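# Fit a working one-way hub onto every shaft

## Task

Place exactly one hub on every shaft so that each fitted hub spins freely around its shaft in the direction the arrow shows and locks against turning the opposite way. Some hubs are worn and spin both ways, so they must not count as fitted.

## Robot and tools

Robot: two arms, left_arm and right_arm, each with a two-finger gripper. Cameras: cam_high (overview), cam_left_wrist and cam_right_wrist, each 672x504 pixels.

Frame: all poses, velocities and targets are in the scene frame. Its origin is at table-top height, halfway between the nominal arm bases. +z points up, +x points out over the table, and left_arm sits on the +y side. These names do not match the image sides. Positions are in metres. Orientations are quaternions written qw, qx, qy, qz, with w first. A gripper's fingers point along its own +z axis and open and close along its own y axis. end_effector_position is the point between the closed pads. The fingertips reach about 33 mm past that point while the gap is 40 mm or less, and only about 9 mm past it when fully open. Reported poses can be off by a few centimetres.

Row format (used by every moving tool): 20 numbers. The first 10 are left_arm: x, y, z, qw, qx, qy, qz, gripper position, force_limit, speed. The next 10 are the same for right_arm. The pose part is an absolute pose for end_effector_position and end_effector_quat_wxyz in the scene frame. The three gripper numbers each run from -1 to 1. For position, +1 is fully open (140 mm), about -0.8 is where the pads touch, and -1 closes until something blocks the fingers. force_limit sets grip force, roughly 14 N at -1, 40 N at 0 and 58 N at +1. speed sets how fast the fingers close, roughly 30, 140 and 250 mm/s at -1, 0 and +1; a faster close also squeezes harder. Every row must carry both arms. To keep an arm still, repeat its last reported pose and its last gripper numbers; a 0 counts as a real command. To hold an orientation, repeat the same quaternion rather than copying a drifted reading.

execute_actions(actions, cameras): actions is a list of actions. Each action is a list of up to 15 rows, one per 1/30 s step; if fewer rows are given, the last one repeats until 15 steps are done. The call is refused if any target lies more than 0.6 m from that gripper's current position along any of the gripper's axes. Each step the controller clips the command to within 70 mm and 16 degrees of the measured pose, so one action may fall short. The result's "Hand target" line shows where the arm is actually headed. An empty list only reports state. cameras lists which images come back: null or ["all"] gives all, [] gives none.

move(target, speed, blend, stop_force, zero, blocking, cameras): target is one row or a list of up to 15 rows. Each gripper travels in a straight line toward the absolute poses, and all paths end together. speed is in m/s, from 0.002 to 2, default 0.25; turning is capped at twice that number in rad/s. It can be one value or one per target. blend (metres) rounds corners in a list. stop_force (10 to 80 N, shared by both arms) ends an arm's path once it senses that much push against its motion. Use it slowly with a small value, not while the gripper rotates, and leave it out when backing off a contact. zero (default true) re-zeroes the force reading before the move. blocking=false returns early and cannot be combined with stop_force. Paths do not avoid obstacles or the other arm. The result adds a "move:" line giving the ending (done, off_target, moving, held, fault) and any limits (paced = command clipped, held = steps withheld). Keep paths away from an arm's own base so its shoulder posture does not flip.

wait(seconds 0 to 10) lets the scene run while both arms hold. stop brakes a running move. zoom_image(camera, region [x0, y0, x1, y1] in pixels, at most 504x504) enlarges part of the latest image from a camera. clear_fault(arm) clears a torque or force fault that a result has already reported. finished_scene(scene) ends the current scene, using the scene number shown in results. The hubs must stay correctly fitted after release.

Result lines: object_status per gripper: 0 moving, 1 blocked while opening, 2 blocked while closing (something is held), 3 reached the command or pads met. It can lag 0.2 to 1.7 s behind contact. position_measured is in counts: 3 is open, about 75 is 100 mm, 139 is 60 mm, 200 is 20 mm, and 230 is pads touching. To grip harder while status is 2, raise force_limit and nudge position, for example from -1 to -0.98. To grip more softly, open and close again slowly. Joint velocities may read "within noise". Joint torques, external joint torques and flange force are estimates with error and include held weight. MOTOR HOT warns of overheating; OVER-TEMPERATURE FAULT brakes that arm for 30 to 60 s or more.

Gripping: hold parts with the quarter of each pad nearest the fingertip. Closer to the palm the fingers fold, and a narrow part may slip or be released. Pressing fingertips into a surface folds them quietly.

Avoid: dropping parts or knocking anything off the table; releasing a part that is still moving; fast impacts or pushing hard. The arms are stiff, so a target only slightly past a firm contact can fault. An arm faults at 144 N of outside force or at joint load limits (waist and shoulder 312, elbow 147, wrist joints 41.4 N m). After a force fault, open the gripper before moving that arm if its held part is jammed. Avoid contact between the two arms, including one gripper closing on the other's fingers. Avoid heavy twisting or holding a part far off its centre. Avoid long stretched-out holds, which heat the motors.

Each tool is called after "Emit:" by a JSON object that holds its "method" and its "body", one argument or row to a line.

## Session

Emit:
{"method": "execute_actions", "body": {
  "actions": []
}}

Emit:
{"method": "zoom_image", "body": {
  "camera": "cam_high",
  "region": [330, 70, 570, 270]
}}

Scene clock: 0.00 s.
left_arm: end_effector_position=(+0.6720, +0.4221, +0.2299) position_measured=3 object_status=3 end_effector_quat_wxyz=(-0.251, +0.598, +0.548, +0.528) | right_arm: end_effector_position=(+0.2039, -0.0548, +0.1358) position_measured=3 object_status=3 end_effector_quat_wxyz=(-0.009, +0.953, +0.296, -0.062)
Joint positions: left_arm=[-0.6 0.418 1.911 1.151 1.542 -1.095] | right_arm=[1.018 0.173 1.959 0.107 1.094 1.925]
Joint velocities: within noise
Joint torques (N m): no reading
External joint torques (N m): no reading
Flange force (N): no reading
Hand target: left_arm +0.6720, +0.4221, +0.2299; -0.251, +0.598, +0.548, +0.528 | right_arm +0.2039, -0.0548, +0.1358; -0.009, +0.953, +0.296, -0.062
Tool commands: left_gripper/position=+1.0 left_gripper/force_limit=+1.0 left_gripper/speed=+1.0 right_gripper/position=+1.0 right_gripper/force_limit=+1.0 right_gripper/speed=+1.0

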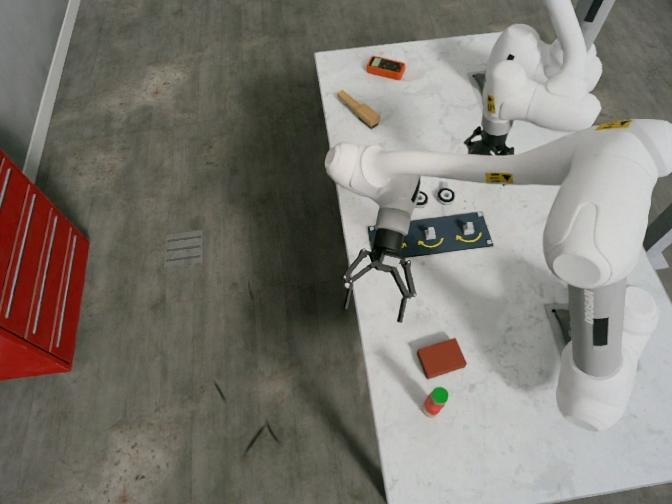

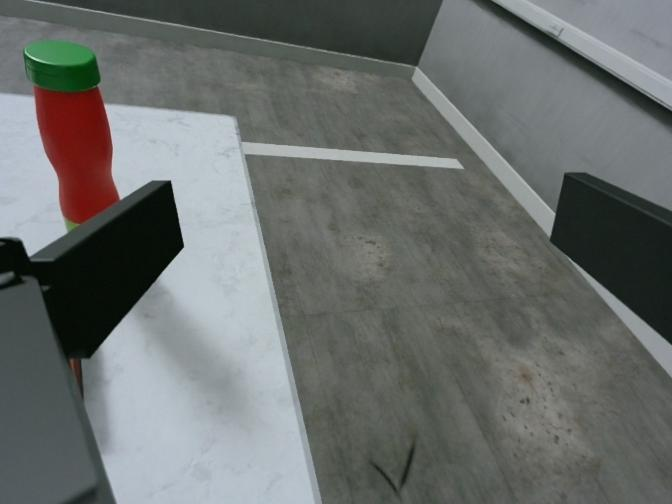

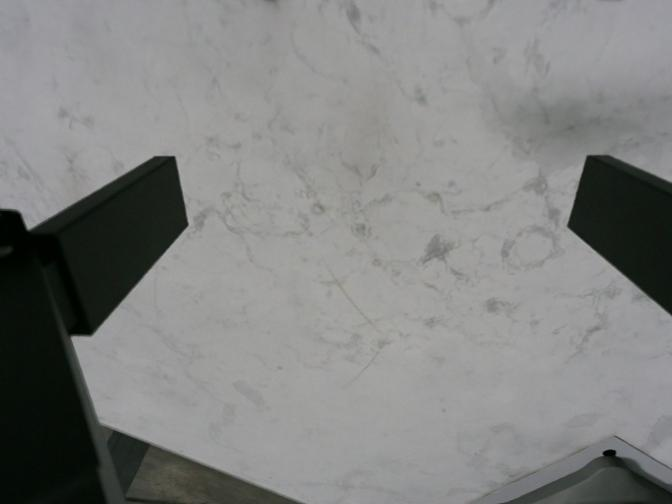

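Scaled by 2.100 (camera's finer frame: 960x720).

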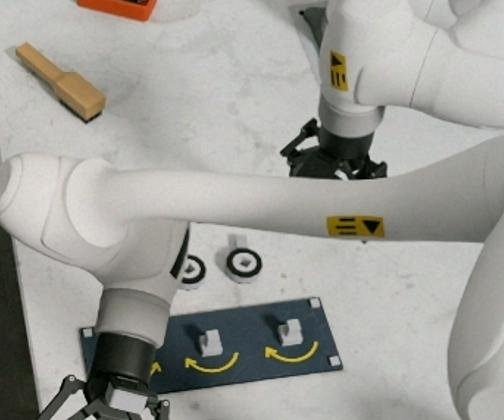

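Emit:
{"method": "move", "body": {
  "target": [
    [0.62,0.44,0.32,-0.251,0.598,0.548,0.528,1,1,1,0.2039,-0.0548,0.1358,-0.009,0.953,0.296,-0.062,0.3,-1,-1],
    [0.40,0.50,0.30,0.074,0.952,-0.296,-0.015,1,1,1,0.2039,-0.0548,0.1358,-0.009,0.953,0.296,-0.062,0.3,-1,-1]
  ],
  "speed": [0.25,0.3],
  "cameras": ["cam_high"]
}}

Emit:
{"method": "zoom_image", "body": {
  "camera": "cam_high",
  "region": [330, 120, 530, 270]
}}

Scene clock: 25.93 s.
left_arm: end_effector_position=(+0.4000, +0.5000, +0.3000) position_measured=3 object_status=3 end_effector_quat_wxyz=(+0.074, +0.952, -0.296, -0.015) | right_arm: end_effector_position=(+0.2039, -0.0548, +0.1358) position_measured=91 object_status=3 end_effector_quat_wxyz=(-0.009, +0.953, +0.296, -0.062)
Joint positions: left_arm=[0.069 -0.216 2.02 -0.134 1.413 2.207] | right_arm=[1.018 0.174 1.958 0.106 1.095 1.925]
Joint torques (N m): left_arm=[-1.26 -19.08 -41.75 3.65 0.52 -0.12] | right_arm=[-2.79 -55.64 -32.88 3.23 -0.18 0.49]
External joint torques (N m): left_arm=[1.44 0.54 1.84 0.09 -0.34 0.13] | right_arm=[2.89 2.31 -2.71 0.61 0.37 -0.49]
Flange force (N): left_arm=[-3.2 -2.7 3.3] | right_arm=[5.7 -7.7 -1.3]
Hand target: left_arm +0.4000, +0.5000, +0.3000; +0.074, +0.952, -0.296, -0.015 | right_arm +0.2039, -0.0548, +0.1358; -0.009, +0.953, +0.296, -0.062
Off the commanded pose: left_arm 0.000 m, 0 deg | right_arm 0.000 m, 0 deg.
move: done

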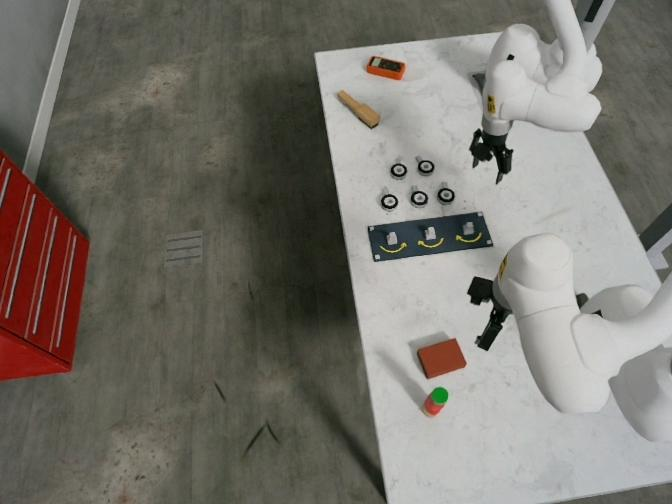

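Scaled by 2.520 (camera's finer frame: 960x720).

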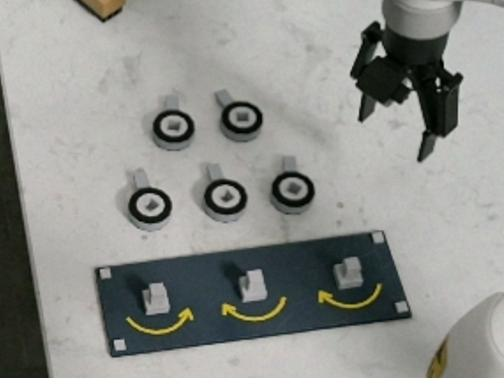

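Emit:
{"method": "move", "body": {
  "target": [0.40,0.50,0.30,0.074,0.952,-0.296,-0.015,1,1,1,0.418,-0.03,0.28,0,0.70711,0.70711,0,0.3,-1,-1],
  "cameras": ["cam_right_wrist"]
}}

Scene clock: 45.50 s.
left_arm: end_effector_position=(+0.4000, +0.5000, +0.3000) position_measured=3 object_status=3 end_effector_quat_wxyz=(+0.074, +0.952, -0.296, -0.015) | right_arm: end_effector_position=(+0.4180, -0.0300, +0.2800) position_measured=91 object_status=3 end_effector_quat_wxyz=(+0.000, +0.707, +0.707, +0.000)
Joint positions: left_arm=[0.069 -0.216 2.02 -0.134 1.413 2.207] | right_arm=[0.821 0.251 1.574 0 1.317 0.812]
Joint torques (N m): left_arm=[-1.9 -18.84 -41.58 3.59 0.45 -0.34] | right_arm=[-3.12 -68.98 -37.74 3.58 -0.41 0.84]
External joint torques (N m): left_arm=[2.05 0.59 1.68 0.14 -0.29 0.34] | right_arm=[3.33 2.65 -2.87 0.62 0.37 -0.84]
Flange force (N): left_arm=[-4.1 -4.5 2.7] | right_arm=[10.1 4.0 -3.4]
Hand target: left_arm +0.4000, +0.5000, +0.3000; +0.074, +0.952, -0.296, -0.015 | right_arm +0.4180, -0.0300, +0.2800; +0.000, +0.707, +0.707, +0.000
Off the commanded pose: left_arm 0.000 m, 0 deg | right_arm 0.000 m, 0 deg.
move: done

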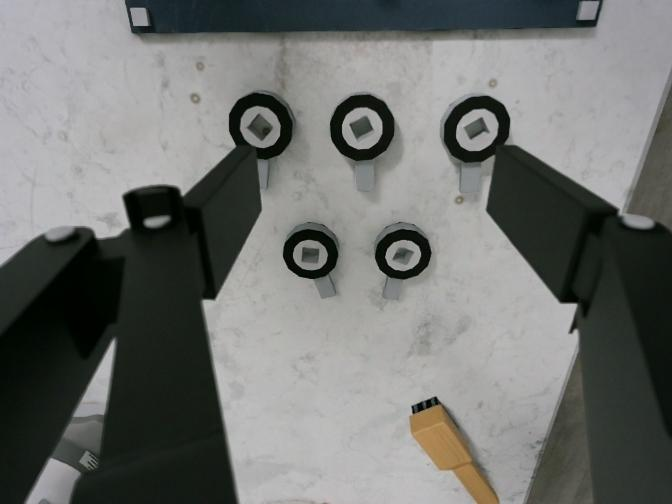

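Emit:
{"method": "move", "body": {
  "target": [0.40,0.50,0.30,0.074,0.952,-0.296,-0.015,1,1,1,0.4184,-0.0531,0.10,0,0.88701,0.46175,0,0.3,-1,-1],
  "cameras": ["cam_right_wrist"]
}}

Scene clock: 66.00 s.
left_arm: end_effector_position=(+0.4000, +0.5000, +0.3000) position_measured=3 object_status=3 end_effector_quat_wxyz=(+0.074, +0.952, -0.296, -0.015) | right_arm: end_effector_position=(+0.4185, -0.0532, +0.1000) position_measured=91 object_status=3 end_effector_quat_wxyz=(+0.000, +0.887, +0.462, +0.000)
Joint positions: left_arm=[0.069 -0.216 2.02 -0.134 1.413 2.207] | right_arm=[0.797 0.343 1.802 0 0.996 1.399]
Joint torques (N m): left_arm=[-2.04 -18.29 -41.55 3.63 0.43 -0.28] | right_arm=[-3.15 -71.43 -32.97 3.08 -0.63 0.58]
External joint torques (N m): left_arm=[2.19 -0.11 1.63 0.1 -0.26 0.29] | right_arm=[3.49 1.22 -2.32 0.56 0.58 -0.58]
Flange force (N): left_arm=[-5.2 -3.9 2.4] | right_arm=[7.4 -3.4 -1.8]
Hand target: left_arm +0.4000, +0.5000, +0.3000; +0.074, +0.952, -0.296, -0.015 | right_arm +0.4184, -0.0531, +0.1000; +0.000, +0.887, +0.462, +0.000
Off the commanded pose: left_arm 0.000 m, 0 deg | right_arm 0.000 m, 0 deg.
move: done

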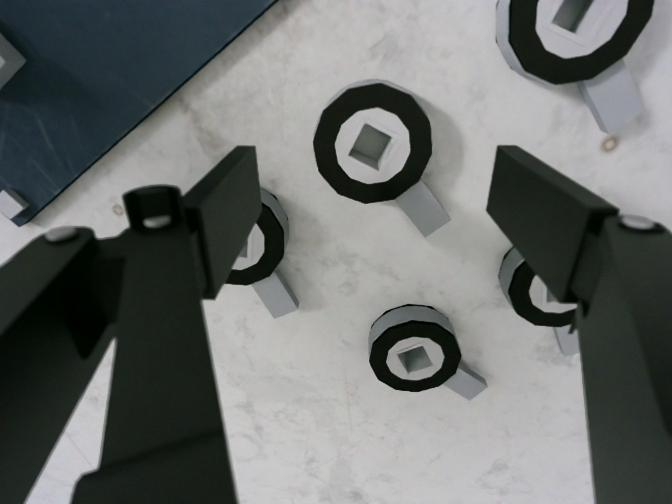

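Emit:
{"method": "move", "body": {
  "target": [
    [0.40,0.50,0.30,0.074,0.952,-0.296,-0.015,1,1,1,0.4205,-0.0522,0.06,0,0.88701,0.46175,0,0.3,-1,-1],
    [0.40,0.50,0.30,0.074,0.952,-0.296,-0.015,1,1,1,0.4205,-0.0522,0.036,0,0.88701,0.46175,0,0.3,-1,-1],
    [0.40,0.50,0.30,0.074,0.952,-0.296,-0.015,1,1,1,0.4205,-0.0522,0.036,0,0.88701,0.46175,0,-1,-1,-1]
  ],
  "speed": [0.2,0.08,0.08],
  "cameras": ["cam_right_wrist"]
}}

Emit:
{"method": "zoom_image", "body": {
  "camera": "cam_right_wrist",
  "region": [330, 150, 420, 230]
}}

Scene clock: 80.63 s.
left_arm: end_effector_position=(+0.4000, +0.5000, +0.3000) position_measured=3 object_status=3 end_effector_quat_wxyz=(+0.074, +0.952, -0.296, -0.015) | right_arm: end_effector_position=(+0.4205, -0.0522, +0.0360) position_measured=138 object_status=0 end_effector_quat_wxyz=(+0.000, +0.887, +0.462, +0.000)
Joint positions: left_arm=[0.069 -0.216 2.02 -0.134 1.413 2.207] | right_arm=[0.796 0.409 1.846 0 0.887 1.397]
Joint torques (N m): left_arm=[-1.9 -18.42 -41.78 3.63 0.48 -0.28] | right_arm=[-2.82 -72.11 -28.29 2.76 -0.73 0.54]
External joint torques (N m): left_arm=[1.91 0.67 1.95 0.09 -0.31 0.28] | right_arm=[3.1 -1.55 -4.29 0.6 0.68 -0.54]
Flange force (N): left_arm=[-4.0 -4.0 3.3] | right_arm=[7.8 -2.8 -5.6]
Hand target: left_arm +0.4000, +0.5000, +0.3000; +0.074, +0.952, -0.296, -0.015 | right_arm +0.4205, -0.0522, +0.0360; +0.000, +0.887, +0.462, +0.000
Off the commanded pose: left_arm 0.000 m, 0 deg | right_arm 0.000 m, 0 deg.
move: done

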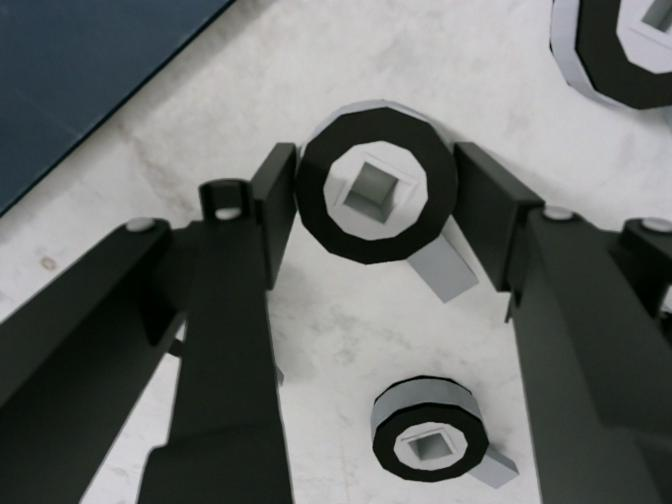

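Scaled by 5.600 (camera's finer frame: 960x720).

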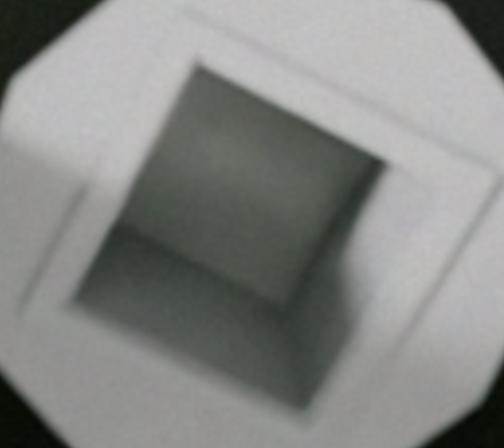

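Emit:
{"method": "move", "body": {
  "target": [
    [0.40,0.50,0.30,0.074,0.952,-0.296,-0.015,1,1,1,0.4205,-0.0522,0.115,0,0.88701,0.46175,0,-1,-1,-1],
    [0.40,0.50,0.30,0.074,0.952,-0.296,-0.015,1,1,1,0.379,0.0702,0.115,0,0.97072,0.24023,0,-1,-1,-1]
  ],
  "speed": [0.15,0.25],
  "cameras": ["cam_right_wrist"]
}}

Emit:
{"method": "zoom_image", "body": {
  "camera": "cam_right_wrist",
  "region": [325, 10, 415, 90]
}}

Emit:
{"method": "zoom_image", "body": {
  "camera": "cam_right_wrist",
  "region": [330, 150, 420, 230]
}}

Scene clock: 107.17 s.
left_arm: end_effector_position=(+0.4000, +0.5000, +0.3000) position_measured=3 object_status=3 end_effector_quat_wxyz=(+0.074, +0.952, -0.296, -0.015) | right_arm: end_effector_position=(+0.3790, +0.0702, +0.1150) position_measured=138 object_status=2 end_effector_quat_wxyz=(+0.000, +0.971, +0.240, +0.000)
Joint positions: left_arm=[0.069 -0.216 2.02 -0.134 1.413 2.207] | right_arm=[0.951 0.434 1.636 0 1.072 2.027]
Joint torques (N m): left_arm=[-1.34 -18.66 -41.68 3.62 0.48 -0.29] | right_arm=[-2.72 -84.09 -35.48 3.3 -0.29 0.6]
External joint torques (N m): left_arm=[1.51 0.06 1.72 0.12 -0.3 0.3] | right_arm=[2.85 3.91 -1.33 0.46 0.24 -0.6]
Flange force (N): left_arm=[-4.1 -2.7 2.9] | right_arm=[6.2 -6.8 1.5]
Hand target: left_arm +0.4000, +0.5000, +0.3000; +0.074, +0.952, -0.296, -0.015 | right_arm +0.3790, +0.0702, +0.1150; +0.000, +0.971, +0.240, +0.000
Off the commanded pose: left_arm 0.000 m, 0 deg | right_arm 0.000 m, 0 deg.
move: done

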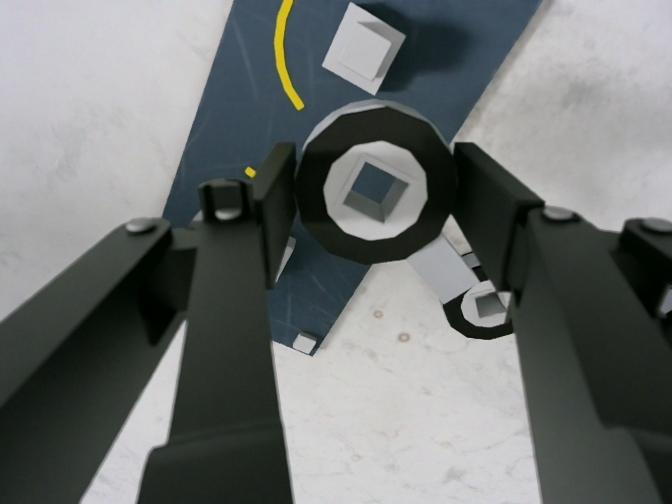

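Scaled by 5.600 (camera's finer frame: 960x720).

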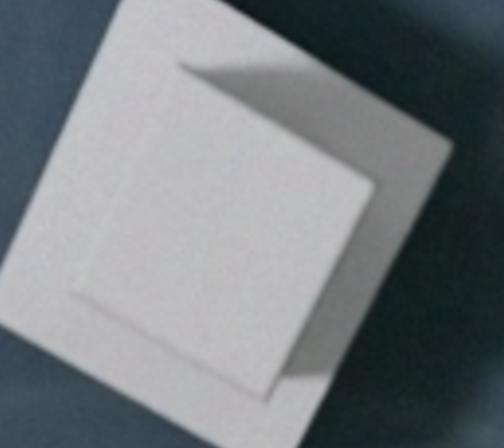

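Scaled by 5.600 (camera's finer frame: 960x720).

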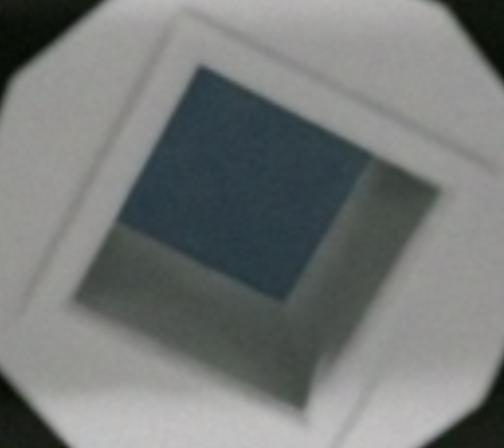

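Emit:
{"method": "move", "body": {
  "target": [
    [0.40,0.50,0.30,0.074,0.952,-0.296,-0.015,1,1,1,0.4176,0.0938,0.115,0,0.96858,0.24869,0,-1,-1,-1],
    [0.40,0.50,0.30,0.074,0.952,-0.296,-0.015,1,1,1,0.4176,0.0938,0.086,0,0.96858,0.24869,0,-1,-1,-1]
  ],
  "speed": [0.1,0.05],
  "cameras": ["cam_right_wrist"]
}}

Emit:
{"method": "zoom_image", "body": {
  "camera": "cam_right_wrist",
  "region": [330, 150, 420, 230]
}}

Scene clock: 124.63 s.
left_arm: end_effector_position=(+0.4000, +0.5000, +0.3000) position_measured=3 object_status=3 end_effector_quat_wxyz=(+0.074, +0.952, -0.296, -0.015) | right_arm: end_effector_position=(+0.4176, +0.0938, +0.0861) position_measured=138 object_status=2 end_effector_quat_wxyz=(+0.000, +0.969, +0.249, +0.000)
Joint positions: left_arm=[0.069 -0.216 2.02 -0.134 1.413 2.207] | right_arm=[0.929 0.515 1.567 0 1.059 1.988]
Joint torques (N m): left_arm=[-1.52 -18.44 -41.82 3.58 0.6 -0.22] | right_arm=[-2.43 -91.21 -35.1 3.14 -0.58 0.51]
External joint torques (N m): left_arm=[1.61 0.51 1.99 0.14 -0.43 0.22] | right_arm=[3.05 3.56 -1.55 0.61 0.53 -0.52]
Flange force (N): left_arm=[-3.7 -3.2 3.6] | right_arm=[6.8 -6.9 0.8]
Hand target: left_arm +0.4000, +0.5000, +0.3000; +0.074, +0.952, -0.296, -0.015 | right_arm +0.4176, +0.0938, +0.0860; +0.000, +0.969, +0.249, +0.000
Off the commanded pose: left_arm 0.000 m, 0 deg | right_arm 0.000 m, 0 deg.
move: done

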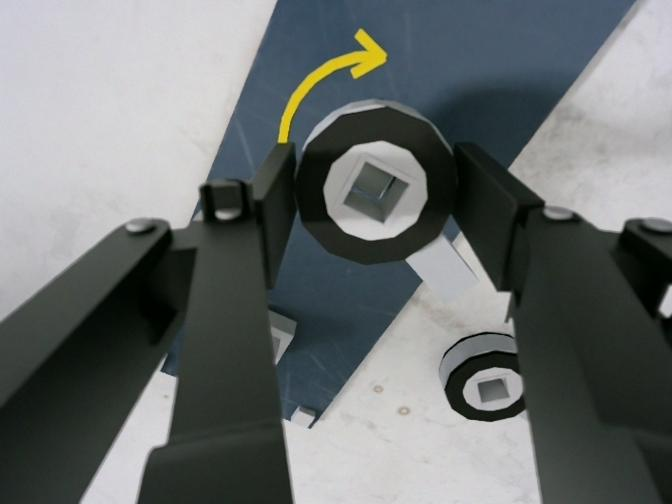

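Scaled by 5.600 (camera's finer frame: 960x720).

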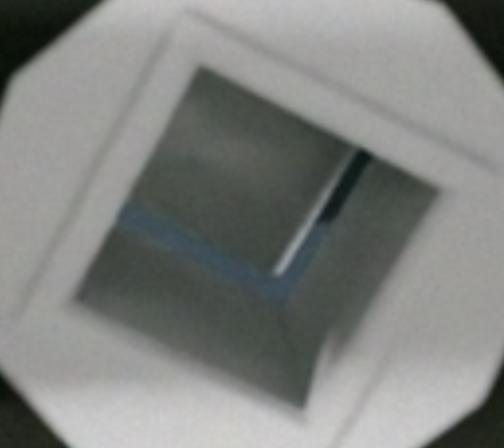

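Emit:
{"method": "move", "body": {
  "target": [0.40,0.50,0.30,0.074,0.952,-0.296,-0.015,1,1,1,0.4176,0.0938,0.055,0,0.96858,0.24869,0,-1,-1,-1],
  "speed": 0.012,
  "stop_force": 12,
  "cameras": ["cam_right_wrist"]
}}

Emit:
{"method": "zoom_image", "body": {
  "camera": "cam_right_wrist",
  "region": [330, 150, 420, 230]
}}

Scene clock: 140.97 s.
left_arm: end_effector_position=(+0.4000, +0.5000, +0.3000) position_measured=3 object_status=3 end_effector_quat_wxyz=(+0.074, +0.952, -0.296, -0.015) | right_arm: end_effector_position=(+0.4176, +0.0938, +0.0574) position_measured=138 object_status=2 end_effector_quat_wxyz=(+0.000, +0.969, +0.249, +0.000)
Joint positions: left_arm=[0.069 -0.216 2.02 -0.134 1.413 2.207] | right_arm=[0.929 0.538 1.588 0 1.015 1.988]
Joint torques (N m): left_arm=[-1.61 -18.28 -41.62 3.62 0.47 -0.21] | right_arm=[-4.77 -84.5 -27.41 2.14 0.77 0.49]
External joint torques (N m): left_arm=[1.64 0.61 1.86 0.1 -0.3 0.22] | right_arm=[4.99 -4.11 -8.23 1.5 -0.82 -0.49]
Flange force (N): left_arm=[-3.6 -3.4 3.2] | right_arm=[8.8 -10.7 -7.9]
Hand target: left_arm +0.4000, +0.5000, +0.3000; +0.074, +0.952, -0.296, -0.015 | right_arm +0.4176, +0.0938, +0.0574; +0.000, +0.969, +0.249, +0.000
Off the commanded pose: left_arm 0.000 m, 0 deg | right_arm 0.002 m, 0 deg.
move: contact (right_arm)

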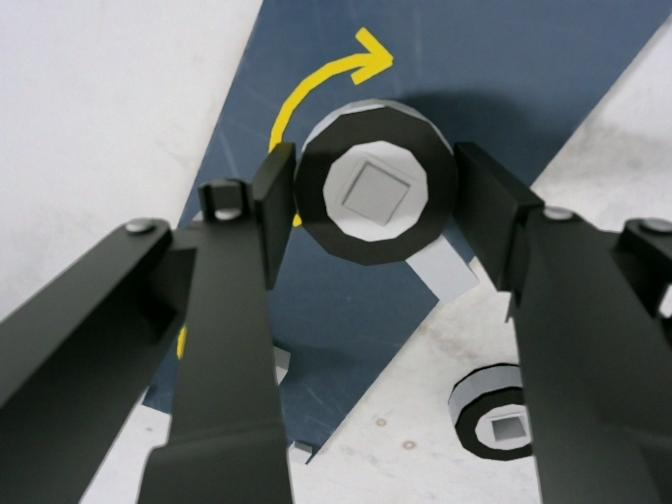

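Scaled by 5.600 (camera's finer frame: 960x720).

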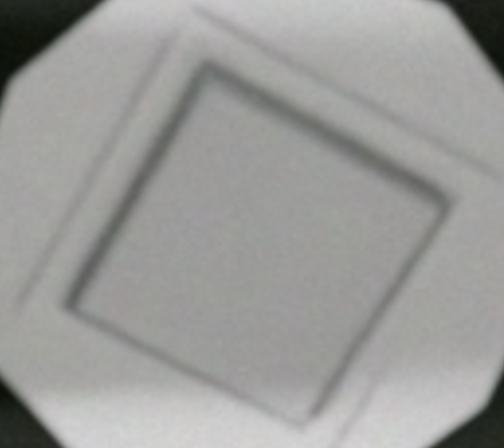

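Emit:
{"method": "move", "body": {
  "target": [
    [0.40,0.50,0.30,0.074,0.952,-0.296,-0.015,1,1,1,0.4175,0.0937,0.0586,0,0.96858,0.24869,0,-1,-1,-1],
    [0.40,0.50,0.30,0.074,0.952,-0.296,-0.015,1,1,1,0.4175,0.0937,0.0586,0,0.99470,0.10279,0,-1,-1,-1]
  ],
  "speed": [0.02,0.1],
  "cameras": ["cam_right_wrist"]
}}

Emit:
{"method": "move", "body": {
  "target": [
    [0.40,0.50,0.30,0.074,0.952,-0.296,-0.015,1,1,1,0.4175,0.0937,0.0586,0,0.88701,0.46175,0,-1,-1,-1]
  ],
  "speed": [0.1],
  "cameras": ["cam_right_wrist"]
}}

Scene clock: 152.03 s.
left_arm: end_effector_position=(+0.4000, +0.5000, +0.3000) position_measured=3 object_status=3 end_effector_quat_wxyz=(+0.074, +0.952, -0.296, -0.015) | right_arm: end_effector_position=(+0.4176, +0.0936, +0.0586) position_measured=138 object_status=2 end_effector_quat_wxyz=(+0.000, +0.995, +0.103, +0.000)
Joint positions: left_arm=[0.069 -0.216 2.02 -0.134 1.413 2.207] | right_arm=[0.929 0.537 1.588 0 1.017 2.285]
Joint torques (N m): left_arm=[-1.81 -18.04 -41.59 3.5 0.51 -0.16] | right_arm=[-0.88 -92.25 -32.3 3.87 0.76 0.62]
External joint torques (N m): left_arm=[1.97 -0.36 1.66 0.24 -0.33 0.16] | right_arm=[1.11 3.71 -3.41 -0.22 -0.8 -0.62]
Flange force (N): left_arm=[-5.0 -2.9 2.6] | right_arm=[8.4 -8.8 2.0]
Hand target: left_arm +0.4000, +0.5000, +0.3000; +0.074, +0.952, -0.296, -0.015 | right_arm +0.4175, +0.0937, +0.0586; +0.000, +0.995, +0.103, +0.000
Off the commanded pose: left_arm 0.000 m, 0 deg | right_arm 0.000 m, 0 deg.
move: done

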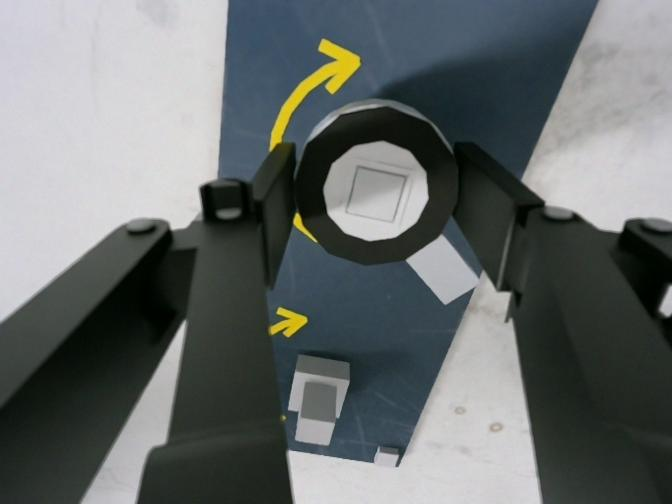

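Scene clock: 156.23 s.
left_arm: end_effector_position=(+0.4000, +0.5000, +0.3000) position_measured=3 object_status=3 end_effector_quat_wxyz=(+0.074, +0.952, -0.296, -0.015) | right_arm: end_effector_position=(+0.4174, +0.0938, +0.0586) position_measured=138 object_status=2 end_effector_quat_wxyz=(+0.000, +0.887, +0.462, +0.000)
Joint positions: left_arm=[0.069 -0.216 2.02 -0.134 1.413 2.207] | right_arm=[0.93 0.537 1.588 0 1.017 1.531]
Joint torques (N m): left_arm=[-1.18 -18.45 -41.6 3.66 0.53 -0.27] | right_arm=[-19.69 -88.98 -25.85 -3.57 3.7 0.14]
External joint torques (N m): left_arm=[1.34 0.11 1.71 0.07 -0.36 0.28] | right_arm=[19.94 0.53 -9.81 7.23 -3.76 -0.14]
Flange force (N): left_arm=[-3.7 -2.4 3.0] | right_arm=[20.7 -25.0 -0.5]
Hand target: left_arm +0.4000, +0.5000, +0.3000; +0.074, +0.952, -0.296, -0.015 | right_arm +0.4175, +0.0937, +0.0586; +0.000, +0.887, +0.462, +0.000
Off the commanded pose: left_arm 0.000 m, 0 deg | right_arm 0.000 m, 0 deg.
move: done

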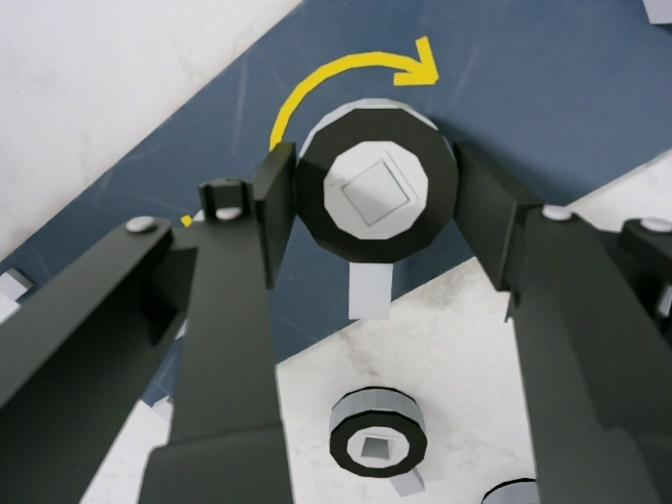

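Emit:
{"method": "move", "body": {
  "target": [0.40,0.50,0.30,0.074,0.952,-0.296,-0.015,1,1,1,0.4175,0.0937,0.055,0,0.88701,0.46175,0,-1,-1,-1],
  "speed": 0.01,
  "stop_force": 15,
  "cameras": []
}}

Emit:
{"method": "move", "body": {
  "target": [
    [0.40,0.50,0.30,0.074,0.952,-0.296,-0.015,1,1,1,0.4175,0.0937,0.0572,0,0.88701,0.46175,0,-1,-1,-1],
    [0.40,0.50,0.30,0.074,0.952,-0.296,-0.015,1,1,1,0.4175,0.0937,0.0572,0,0.88701,0.46175,0,0.3,-1,-1],
    [0.40,0.50,0.30,0.074,0.952,-0.296,-0.015,1,1,1,0.4175,0.0937,0.115,0,0.88701,0.46175,0,0.3,-1,-1],
    [0.40,0.50,0.30,0.074,0.952,-0.296,-0.015,1,1,1,0.325,-0.0531,0.10,0,0.88701,0.46175,0,0.3,-1,-1]
  ],
  "speed": [0.02,0.05,0.06,0.25],
  "cameras": ["cam_right_wrist"]
}}

Scene clock: 169.30 s.
left_arm: end_effector_position=(+0.4000, +0.5000, +0.3000) position_measured=3 object_status=3 end_effector_quat_wxyz=(+0.074, +0.952, -0.296, -0.015) | right_arm: end_effector_position=(+0.4175, +0.0937, +0.0551) position_measured=138 object_status=2 end_effector_quat_wxyz=(+0.000, +0.887, +0.462, +0.000)
Joint positions: left_arm=[0.069 -0.216 2.02 -0.134 1.413 2.207] | right_arm=[0.929 0.54 1.59 0 1.012 1.531]
Joint torques (N m): left_arm=[-1.39 -18.03 -41.67 3.55 0.56 -0.19] | right_arm=[-20.07 -78.28 -25.42 -3.69 -0.36 0.36]
External joint torques (N m): left_arm=[1.56 -0.49 1.71 0.18 -0.39 0.2] | right_arm=[20.4 -10.51 -10.2 7.36 0.31 -0.36]
Flange force (N): left_arm=[-4.7 -2.0 2.9] | right_arm=[10.3 -25.3 -16.4]
Hand target: left_arm +0.4000, +0.5000, +0.3000; +0.074, +0.952, -0.296, -0.015 | right_arm +0.4175, +0.0937, +0.0551; +0.000, +0.887, +0.462, +0.000
Off the commanded pose: left_arm 0.000 m, 0 deg | right_arm 0.000 m, 0 deg.
move: contact (right_arm)

Scene clock: 173.47 s.
left_arm: end_effector_position=(+0.4000, +0.5000, +0.3000) position_measured=3 object_status=3 end_effector_quat_wxyz=(+0.074, +0.952, -0.296, -0.015) | right_arm: end_effector_position=(+0.3250, -0.0531, +0.1000) position_measured=91 object_status=3 end_effector_quat_wxyz=(+0.000, +0.887, +0.462, +0.000)
Joint positions: left_arm=[0.069 -0.216 2.02 -0.134 1.413 2.207] | right_arm=[0.905 0.261 1.917 0 0.964 1.506]
Joint torques (N m): left_arm=[-1.44 -18.55 -41.77 3.55 0.43 -0.28] | right_arm=[-3.03 -64.13 -33.24 2.96 -0.51 0.44]
External joint torques (N m): left_arm=[1.61 0.11 1.8 0.18 -0.26 0.29] | right_arm=[3.13 3.24 -1.25 0.59 0.44 -0.44]
Flange force (N): left_arm=[-4.2 -2.9 2.9] | right_arm=[7.4 -4.3 1.3]
Hand target: left_arm +0.4000, +0.5000, +0.3000; +0.074, +0.952, -0.296, -0.015 | right_arm +0.3250, -0.0531, +0.1000; +0.000, +0.887, +0.462, +0.000
Off the commanded pose: left_arm 0.000 m, 0 deg | right_arm 0.000 m, 0 deg.
move: done

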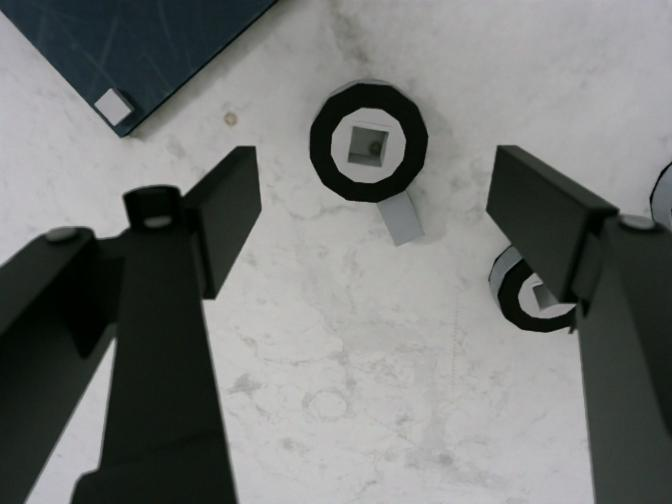

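Emit:
{"method": "move", "body": {
  "target": [
    [0.40,0.50,0.30,0.074,0.952,-0.296,-0.015,1,1,1,0.3256,-0.0508,0.06,0,0.88701,0.46175,0,0.3,-1,-1],
    [0.40,0.50,0.30,0.074,0.952,-0.296,-0.015,1,1,1,0.3256,-0.0508,0.036,0,0.88701,0.46175,0,0.3,-1,-1],
    [0.40,0.50,0.30,0.074,0.952,-0.296,-0.015,1,1,1,0.3256,-0.0508,0.036,0,0.88701,0.46175,0,-1,-1,-1],
    [0.40,0.50,0.30,0.074,0.952,-0.296,-0.015,1,1,1,0.3256,-0.0508,0.06,0,0.88701,0.46175,0,-1,-1,-1]
  ],
  "speed": [0.2,0.08,0.08,0.06],
  "cameras": ["cam_right_wrist"]
}}

Emit:
{"method": "zoom_image", "body": {
  "camera": "cam_right_wrist",
  "region": [330, 150, 420, 230]
}}

Scene clock: 186.17 s.
left_arm: end_effector_position=(+0.4000, +0.5000, +0.3000) position_measured=3 object_status=3 end_effector_quat_wxyz=(+0.074, +0.952, -0.296, -0.015) | right_arm: end_effector_position=(+0.3256, -0.0508, +0.0599) position_measured=138 object_status=2 end_effector_quat_wxyz=(+0.000, +0.887, +0.462, +0.000)
Joint positions: left_arm=[0.069 -0.216 2.02 -0.134 1.413 2.207] | right_arm=[0.906 0.306 1.945 0 0.891 1.508]
Joint torques (N m): left_arm=[-0.52 -18.08 -41.66 3.55 0.53 -0.21] | right_arm=[-3.03 -68.11 -31.1 2.8 -0.45 0.5]
External joint torques (N m): left_arm=[0.65 -0.13 1.76 0.18 -0.37 0.22] | right_arm=[3.32 4.46 -1.49 0.56 0.4 -0.5]
Flange force (N): left_arm=[-3.0 -0.6 3.3] | right_arm=[9.4 -4.5 3.0]
Hand target: left_arm +0.4000, +0.5000, +0.3000; +0.074, +0.952, -0.296, -0.015 | right_arm +0.3256, -0.0508, +0.0600; +0.000, +0.887, +0.462, +0.000
Off the commanded pose: left_arm 0.000 m, 0 deg | right_arm 0.000 m, 0 deg.
move: done

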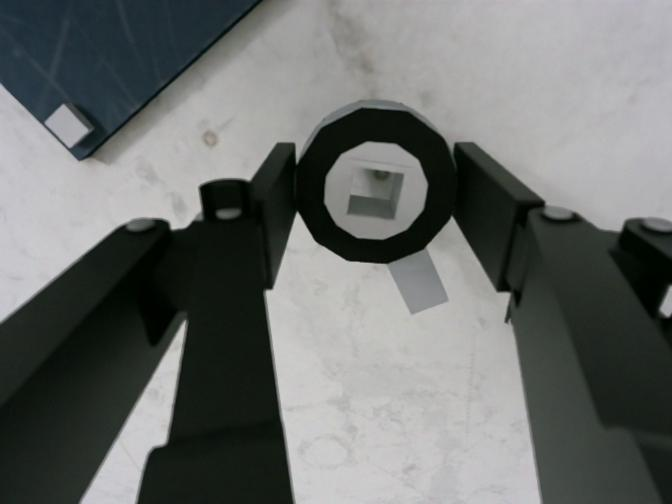

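Scaled by 5.600 (camera's finer frame: 960x720).

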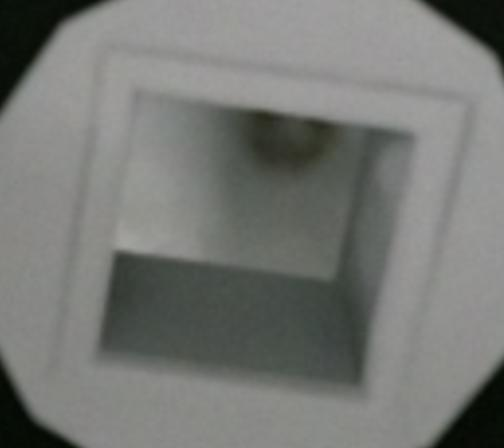

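Emit:
{"method": "move", "body": {
  "target": [
    [0.40,0.50,0.30,0.074,0.952,-0.296,-0.015,1,1,1,0.3256,-0.0508,0.115,0,0.88701,0.46175,0,-1,-1,-1],
    [0.40,0.50,0.30,0.074,0.952,-0.296,-0.015,1,1,1,0.2934,0.0499,0.115,0,0.65935,0.75184,0,-1,-1,-1]
  ],
  "speed": [0.15,0.25],
  "cameras": ["cam_right_wrist"]
}}

Emit:
{"method": "zoom_image", "body": {
  "camera": "cam_right_wrist",
  "region": [325, 10, 415, 90]
}}

Emit:
{"method": "zoom_image", "body": {
  "camera": "cam_right_wrist",
  "region": [330, 150, 420, 230]
}}

Scene clock: 207.03 s.
left_arm: end_effector_position=(+0.4000, +0.5000, +0.3000) position_measured=3 object_status=3 end_effector_quat_wxyz=(+0.074, +0.952, -0.296, -0.015) | right_arm: end_effector_position=(+0.2934, +0.0499, +0.1150) position_measured=138 object_status=2 end_effector_quat_wxyz=(+0.000, +0.659, +0.752, +0.000)
Joint positions: left_arm=[0.069 -0.216 2.02 -0.134 1.413 2.207] | right_arm=[1.035 0.347 1.765 0 1.03 0.894]
Joint torques (N m): left_arm=[-1.73 -18.65 -41.83 3.61 0.5 -0.15] | right_arm=[-3.4 -75.44 -35.01 3.12 -0.44 0.77]
External joint torques (N m): left_arm=[1.94 -0.05 1.85 0.13 -0.33 0.16] | right_arm=[3.49 4.58 -0.91 0.59 0.39 -0.77]
Flange force (N): left_arm=[-4.8 -3.1 3.0] | right_arm=[9.4 1.9 2.4]
Hand target: left_arm +0.4000, +0.5000, +0.3000; +0.074, +0.952, -0.296, -0.015 | right_arm +0.2934, +0.0499, +0.1150; +0.000, +0.659, +0.752, +0.000
Off the commanded pose: left_arm 0.000 m, 0 deg | right_arm 0.000 m, 0 deg.
move: done

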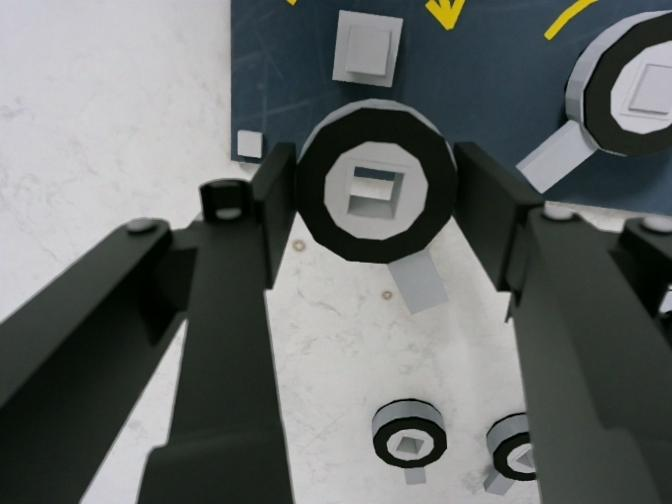

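Scaled by 5.600 (camera's finer frame: 960x720).

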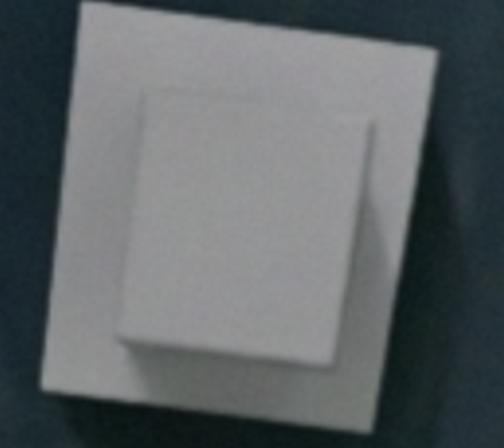

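Scaled by 5.600 (camera's finer frame: 960x720).

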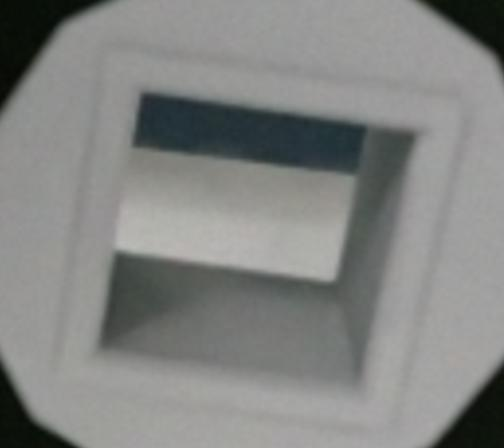

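Emit:
{"method": "move", "body": {
  "target": [
    [0.40,0.50,0.30,0.074,0.952,-0.296,-0.015,1,1,1,0.2862,0.0949,0.115,0,0.65077,0.75928,0,-1,-1,-1],
    [0.40,0.50,0.30,0.074,0.952,-0.296,-0.015,1,1,1,0.2862,0.0949,0.086,0,0.65077,0.75928,0,-1,-1,-1]
  ],
  "speed": [0.1,0.05],
  "cameras": ["cam_right_wrist"]
}}

Emit:
{"method": "zoom_image", "body": {
  "camera": "cam_right_wrist",
  "region": [330, 150, 420, 230]
}}

Scene clock: 230.73 s.
left_arm: end_effector_position=(+0.4000, +0.5000, +0.3000) position_measured=3 object_status=3 end_effector_quat_wxyz=(+0.074, +0.952, -0.296, -0.015) | right_arm: end_effector_position=(+0.2862, +0.0949, +0.0861) position_measured=138 object_status=2 end_effector_quat_wxyz=(+0.000, +0.651, +0.759, +0.000)
Joint positions: left_arm=[0.069 -0.216 2.02 -0.134 1.413 2.207] | right_arm=[1.075 0.423 1.712 0 1.006 0.912]
Joint torques (N m): left_arm=[-1.6 -18.42 -41.47 3.61 0.49 -0.28] | right_arm=[-2.73 -81.97 -34.21 3.13 -0.53 0.51]
External joint torques (N m): left_arm=[1.74 0.01 1.49 0.13 -0.33 0.29] | right_arm=[3.05 4.19 -1.23 0.53 0.49 -0.51]
Flange force (N): left_arm=[-4.2 -3.2 2.5] | right_arm=[9.3 2.2 1.9]
Hand target: left_arm +0.4000, +0.5000, +0.3000; +0.074, +0.952, -0.296, -0.015 | right_arm +0.2862, +0.0949, +0.0860; +0.000, +0.651, +0.759, +0.000
Off the commanded pose: left_arm 0.000 m, 0 deg | right_arm 0.000 m, 0 deg.
move: done

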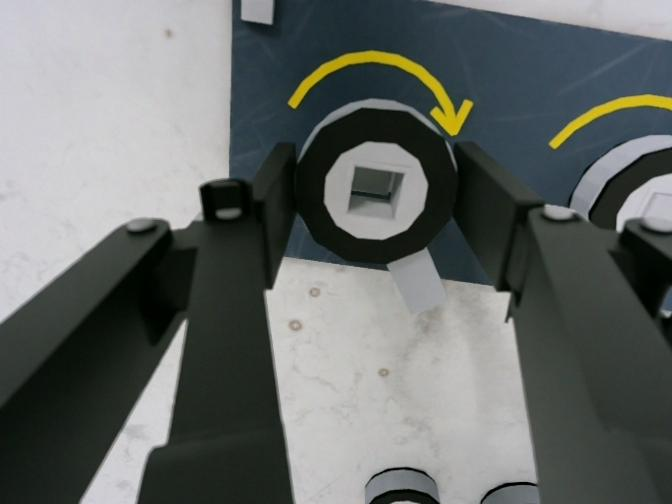

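Scaled by 5.600 (camera's finer frame: 960x720).

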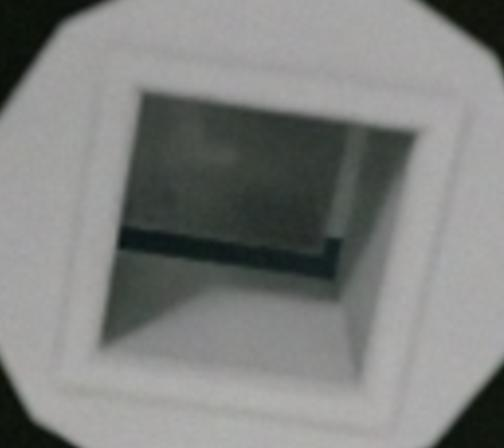

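Emit:
{"method": "move", "body": {
  "target": [0.40,0.50,0.30,0.074,0.952,-0.296,-0.015,1,1,1,0.2859,0.0949,0.086,0,0.65077,0.75928,0,-1,-1,-1],
  "speed": 0.02,
  "cameras": []
}}

Emit:
{"method": "move", "body": {
  "target": [0.40,0.50,0.30,0.074,0.952,-0.296,-0.015,1,1,1,0.2859,0.0949,0.055,0,0.65077,0.75928,0,-1,-1,-1],
  "speed": 0.012,
  "stop_force": 12,
  "cameras": ["cam_right_wrist"]
}}

Emit:
{"method": "zoom_image", "body": {
  "camera": "cam_right_wrist",
  "region": [330, 150, 420, 230]
}}

Scene clock: 244.27 s.
left_arm: end_effector_position=(+0.4000, +0.5000, +0.3000) position_measured=3 object_status=3 end_effector_quat_wxyz=(+0.074, +0.952, -0.296, -0.015) | right_arm: end_effector_position=(+0.2859, +0.0949, +0.0859) position_measured=138 object_status=2 end_effector_quat_wxyz=(+0.000, +0.651, +0.759, +0.000)
Joint positions: left_arm=[0.069 -0.216 2.02 -0.134 1.413 2.207] | right_arm=[1.076 0.423 1.713 0 1.006 0.913]
Joint torques (N m): left_arm=[-1.45 -18.74 -41.85 3.57 0.46 -0.24] | right_arm=[-3.09 -82.19 -34.32 3.08 -0.37 0.48]
External joint torques (N m): left_arm=[1.55 0.57 1.94 0.16 -0.29 0.25] | right_arm=[3.45 4.28 -1.13 0.59 0.33 -0.48]
Flange force (N): left_arm=[-3.6 -3.1 3.3] | right_arm=[9.5 1.7 2.3]
Hand target: left_arm +0.4000, +0.5000, +0.3000; +0.074, +0.952, -0.296, -0.015 | right_arm +0.2859, +0.0949, +0.0860; +0.000, +0.651, +0.759, +0.000
Off the commanded pose: left_arm 0.000 m, 0 deg | right_arm 0.000 m, 0 deg.
move: done

Scene clock: 247.23 s.
left_arm: end_effector_position=(+0.4000, +0.5000, +0.3000) position_measured=3 object_status=3 end_effector_quat_wxyz=(+0.074, +0.952, -0.296, -0.015) | right_arm: end_effector_position=(+0.2859, +0.0949, +0.0580) position_measured=138 object_status=2 end_effector_quat_wxyz=(+0.000, +0.651, +0.759, +0.000)
Joint positions: left_arm=[0.069 -0.216 2.02 -0.134 1.413 2.207] | right_arm=[1.076 0.448 1.733 0 0.96 0.913]
Joint torques (N m): left_arm=[-0.94 -18.53 -41.93 3.56 0.53 -0.27] | right_arm=[-4.99 -77.4 -29.82 2.05 -0.61 0.48]
External joint torques (N m): left_arm=[1.04 0.49 2 0.18 -0.37 0.28] | right_arm=[5.15 -1.76 -4.62 1.51 0.56 -0.48]
Flange force (N): left_arm=[-3.1 -2.1 3.7] | right_arm=[10.4 -0.5 -5.8]
Hand target: left_arm +0.4000, +0.5000, +0.3000; +0.074, +0.952, -0.296, -0.015 | right_arm +0.2859, +0.0949, +0.0580; +0.000, +0.651, +0.759, +0.000
Off the commanded pose: left_arm 0.000 m, 0 deg | right_arm 0.003 m, 0 deg.
move: contact (right_arm)

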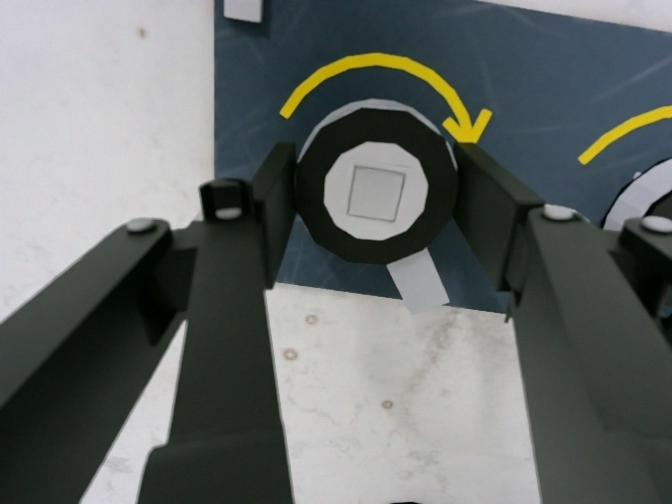

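Scaled by 5.600 (camera's finer frame: 960x720).

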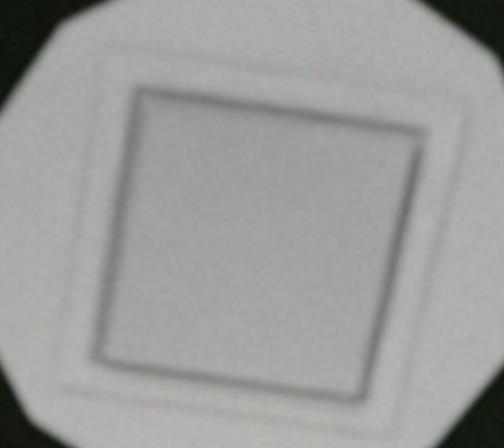

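Emit:
{"method": "move", "body": {
  "target": [
    [0.40,0.50,0.30,0.074,0.952,-0.296,-0.015,1,1,1,0.2859,0.0949,0.059,0,0.65077,0.75928,0,-1,-1,-1],
    [0.40,0.50,0.30,0.074,0.952,-0.296,-0.015,1,1,1,0.2859,0.0949,0.059,0,0.75585,0.65474,0,-1,-1,-1]
  ],
  "speed": [0.02,0.1],
  "cameras": ["cam_right_wrist"]
}}

Emit:
{"method": "move", "body": {
  "target": [
    [0.40,0.50,0.30,0.074,0.952,-0.296,-0.015,1,1,1,0.2859,0.0949,0.059,0,0.5,0.86603,0,-1,-1,-1]
  ],
  "speed": [0.1],
  "cameras": ["cam_right_wrist"]
}}

Scene clock: 258.27 s.
left_arm: end_effector_position=(+0.4000, +0.5000, +0.3000) position_measured=3 object_status=3 end_effector_quat_wxyz=(+0.074, +0.952, -0.296, -0.015) | right_arm: end_effector_position=(+0.2860, +0.0948, +0.0590) position_measured=138 object_status=2 end_effector_quat_wxyz=(+0.000, +0.756, +0.655, +0.000)
Joint positions: left_arm=[0.069 -0.216 2.02 -0.134 1.413 2.207] | right_arm=[1.075 0.447 1.733 0 0.961 1.209]
Joint torques (N m): left_arm=[-1.56 -18.2 -41.72 3.59 0.58 -0.22] | right_arm=[-0.42 -79.71 -26.98 4.58 1.85 1.44]
External joint torques (N m): left_arm=[1.71 0.01 1.83 0.14 -0.41 0.23] | right_arm=[0.57 0.77 -7.38 -1.04 -1.9 -1.44]
Flange force (N): left_arm=[-4.4 -2.9 3.2] | right_arm=[14.1 5.8 -1.3]
Hand target: left_arm +0.4000, +0.5000, +0.3000; +0.074, +0.952, -0.296, -0.015 | right_arm +0.2859, +0.0949, +0.0590; +0.000, +0.756, +0.655, +0.000
Off the commanded pose: left_arm 0.000 m, 0 deg | right_arm 0.000 m, 0 deg.
move: done

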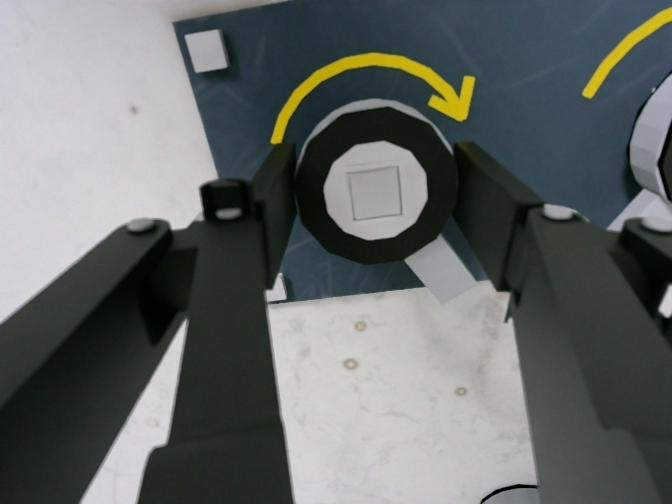

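Scene clock: 262.03 s.
left_arm: end_effector_position=(+0.4000, +0.5000, +0.3000) position_measured=3 object_status=3 end_effector_quat_wxyz=(+0.074, +0.952, -0.296, -0.015) | right_arm: end_effector_position=(+0.2858, +0.0949, +0.0590) position_measured=138 object_status=2 end_effector_quat_wxyz=(+0.000, +0.500, +0.866, +0.000)
Joint positions: left_arm=[0.069 -0.216 2.02 -0.134 1.413 2.207] | right_arm=[1.076 0.447 1.733 0 0.961 0.543]
Joint torques (N m): left_arm=[-1.54 -18.48 -41.54 3.57 0.5 -0.27] | right_arm=[-11.88 -84.33 -39.26 -0.35 -3.44 0.23]
External joint torques (N m): left_arm=[1.61 0.44 1.67 0.15 -0.33 0.28] | right_arm=[12.26 5.23 4.87 3.92 3.41 -0.23]
Flange force (N): left_arm=[-3.6 -3.4 2.9] | right_arm=[13.8 -9.1 2.7]
Hand target: left_arm +0.4000, +0.5000, +0.3000; +0.074, +0.952, -0.296, -0.015 | right_arm +0.2859, +0.0949, +0.0590; +0.000, +0.500, +0.866, +0.000
Off the commanded pose: left_arm 0.000 m, 0 deg | right_arm 0.000 m, 0 deg.
move: done

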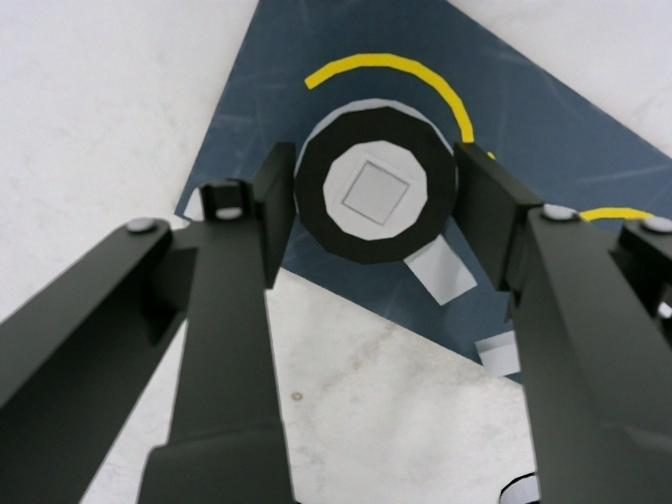

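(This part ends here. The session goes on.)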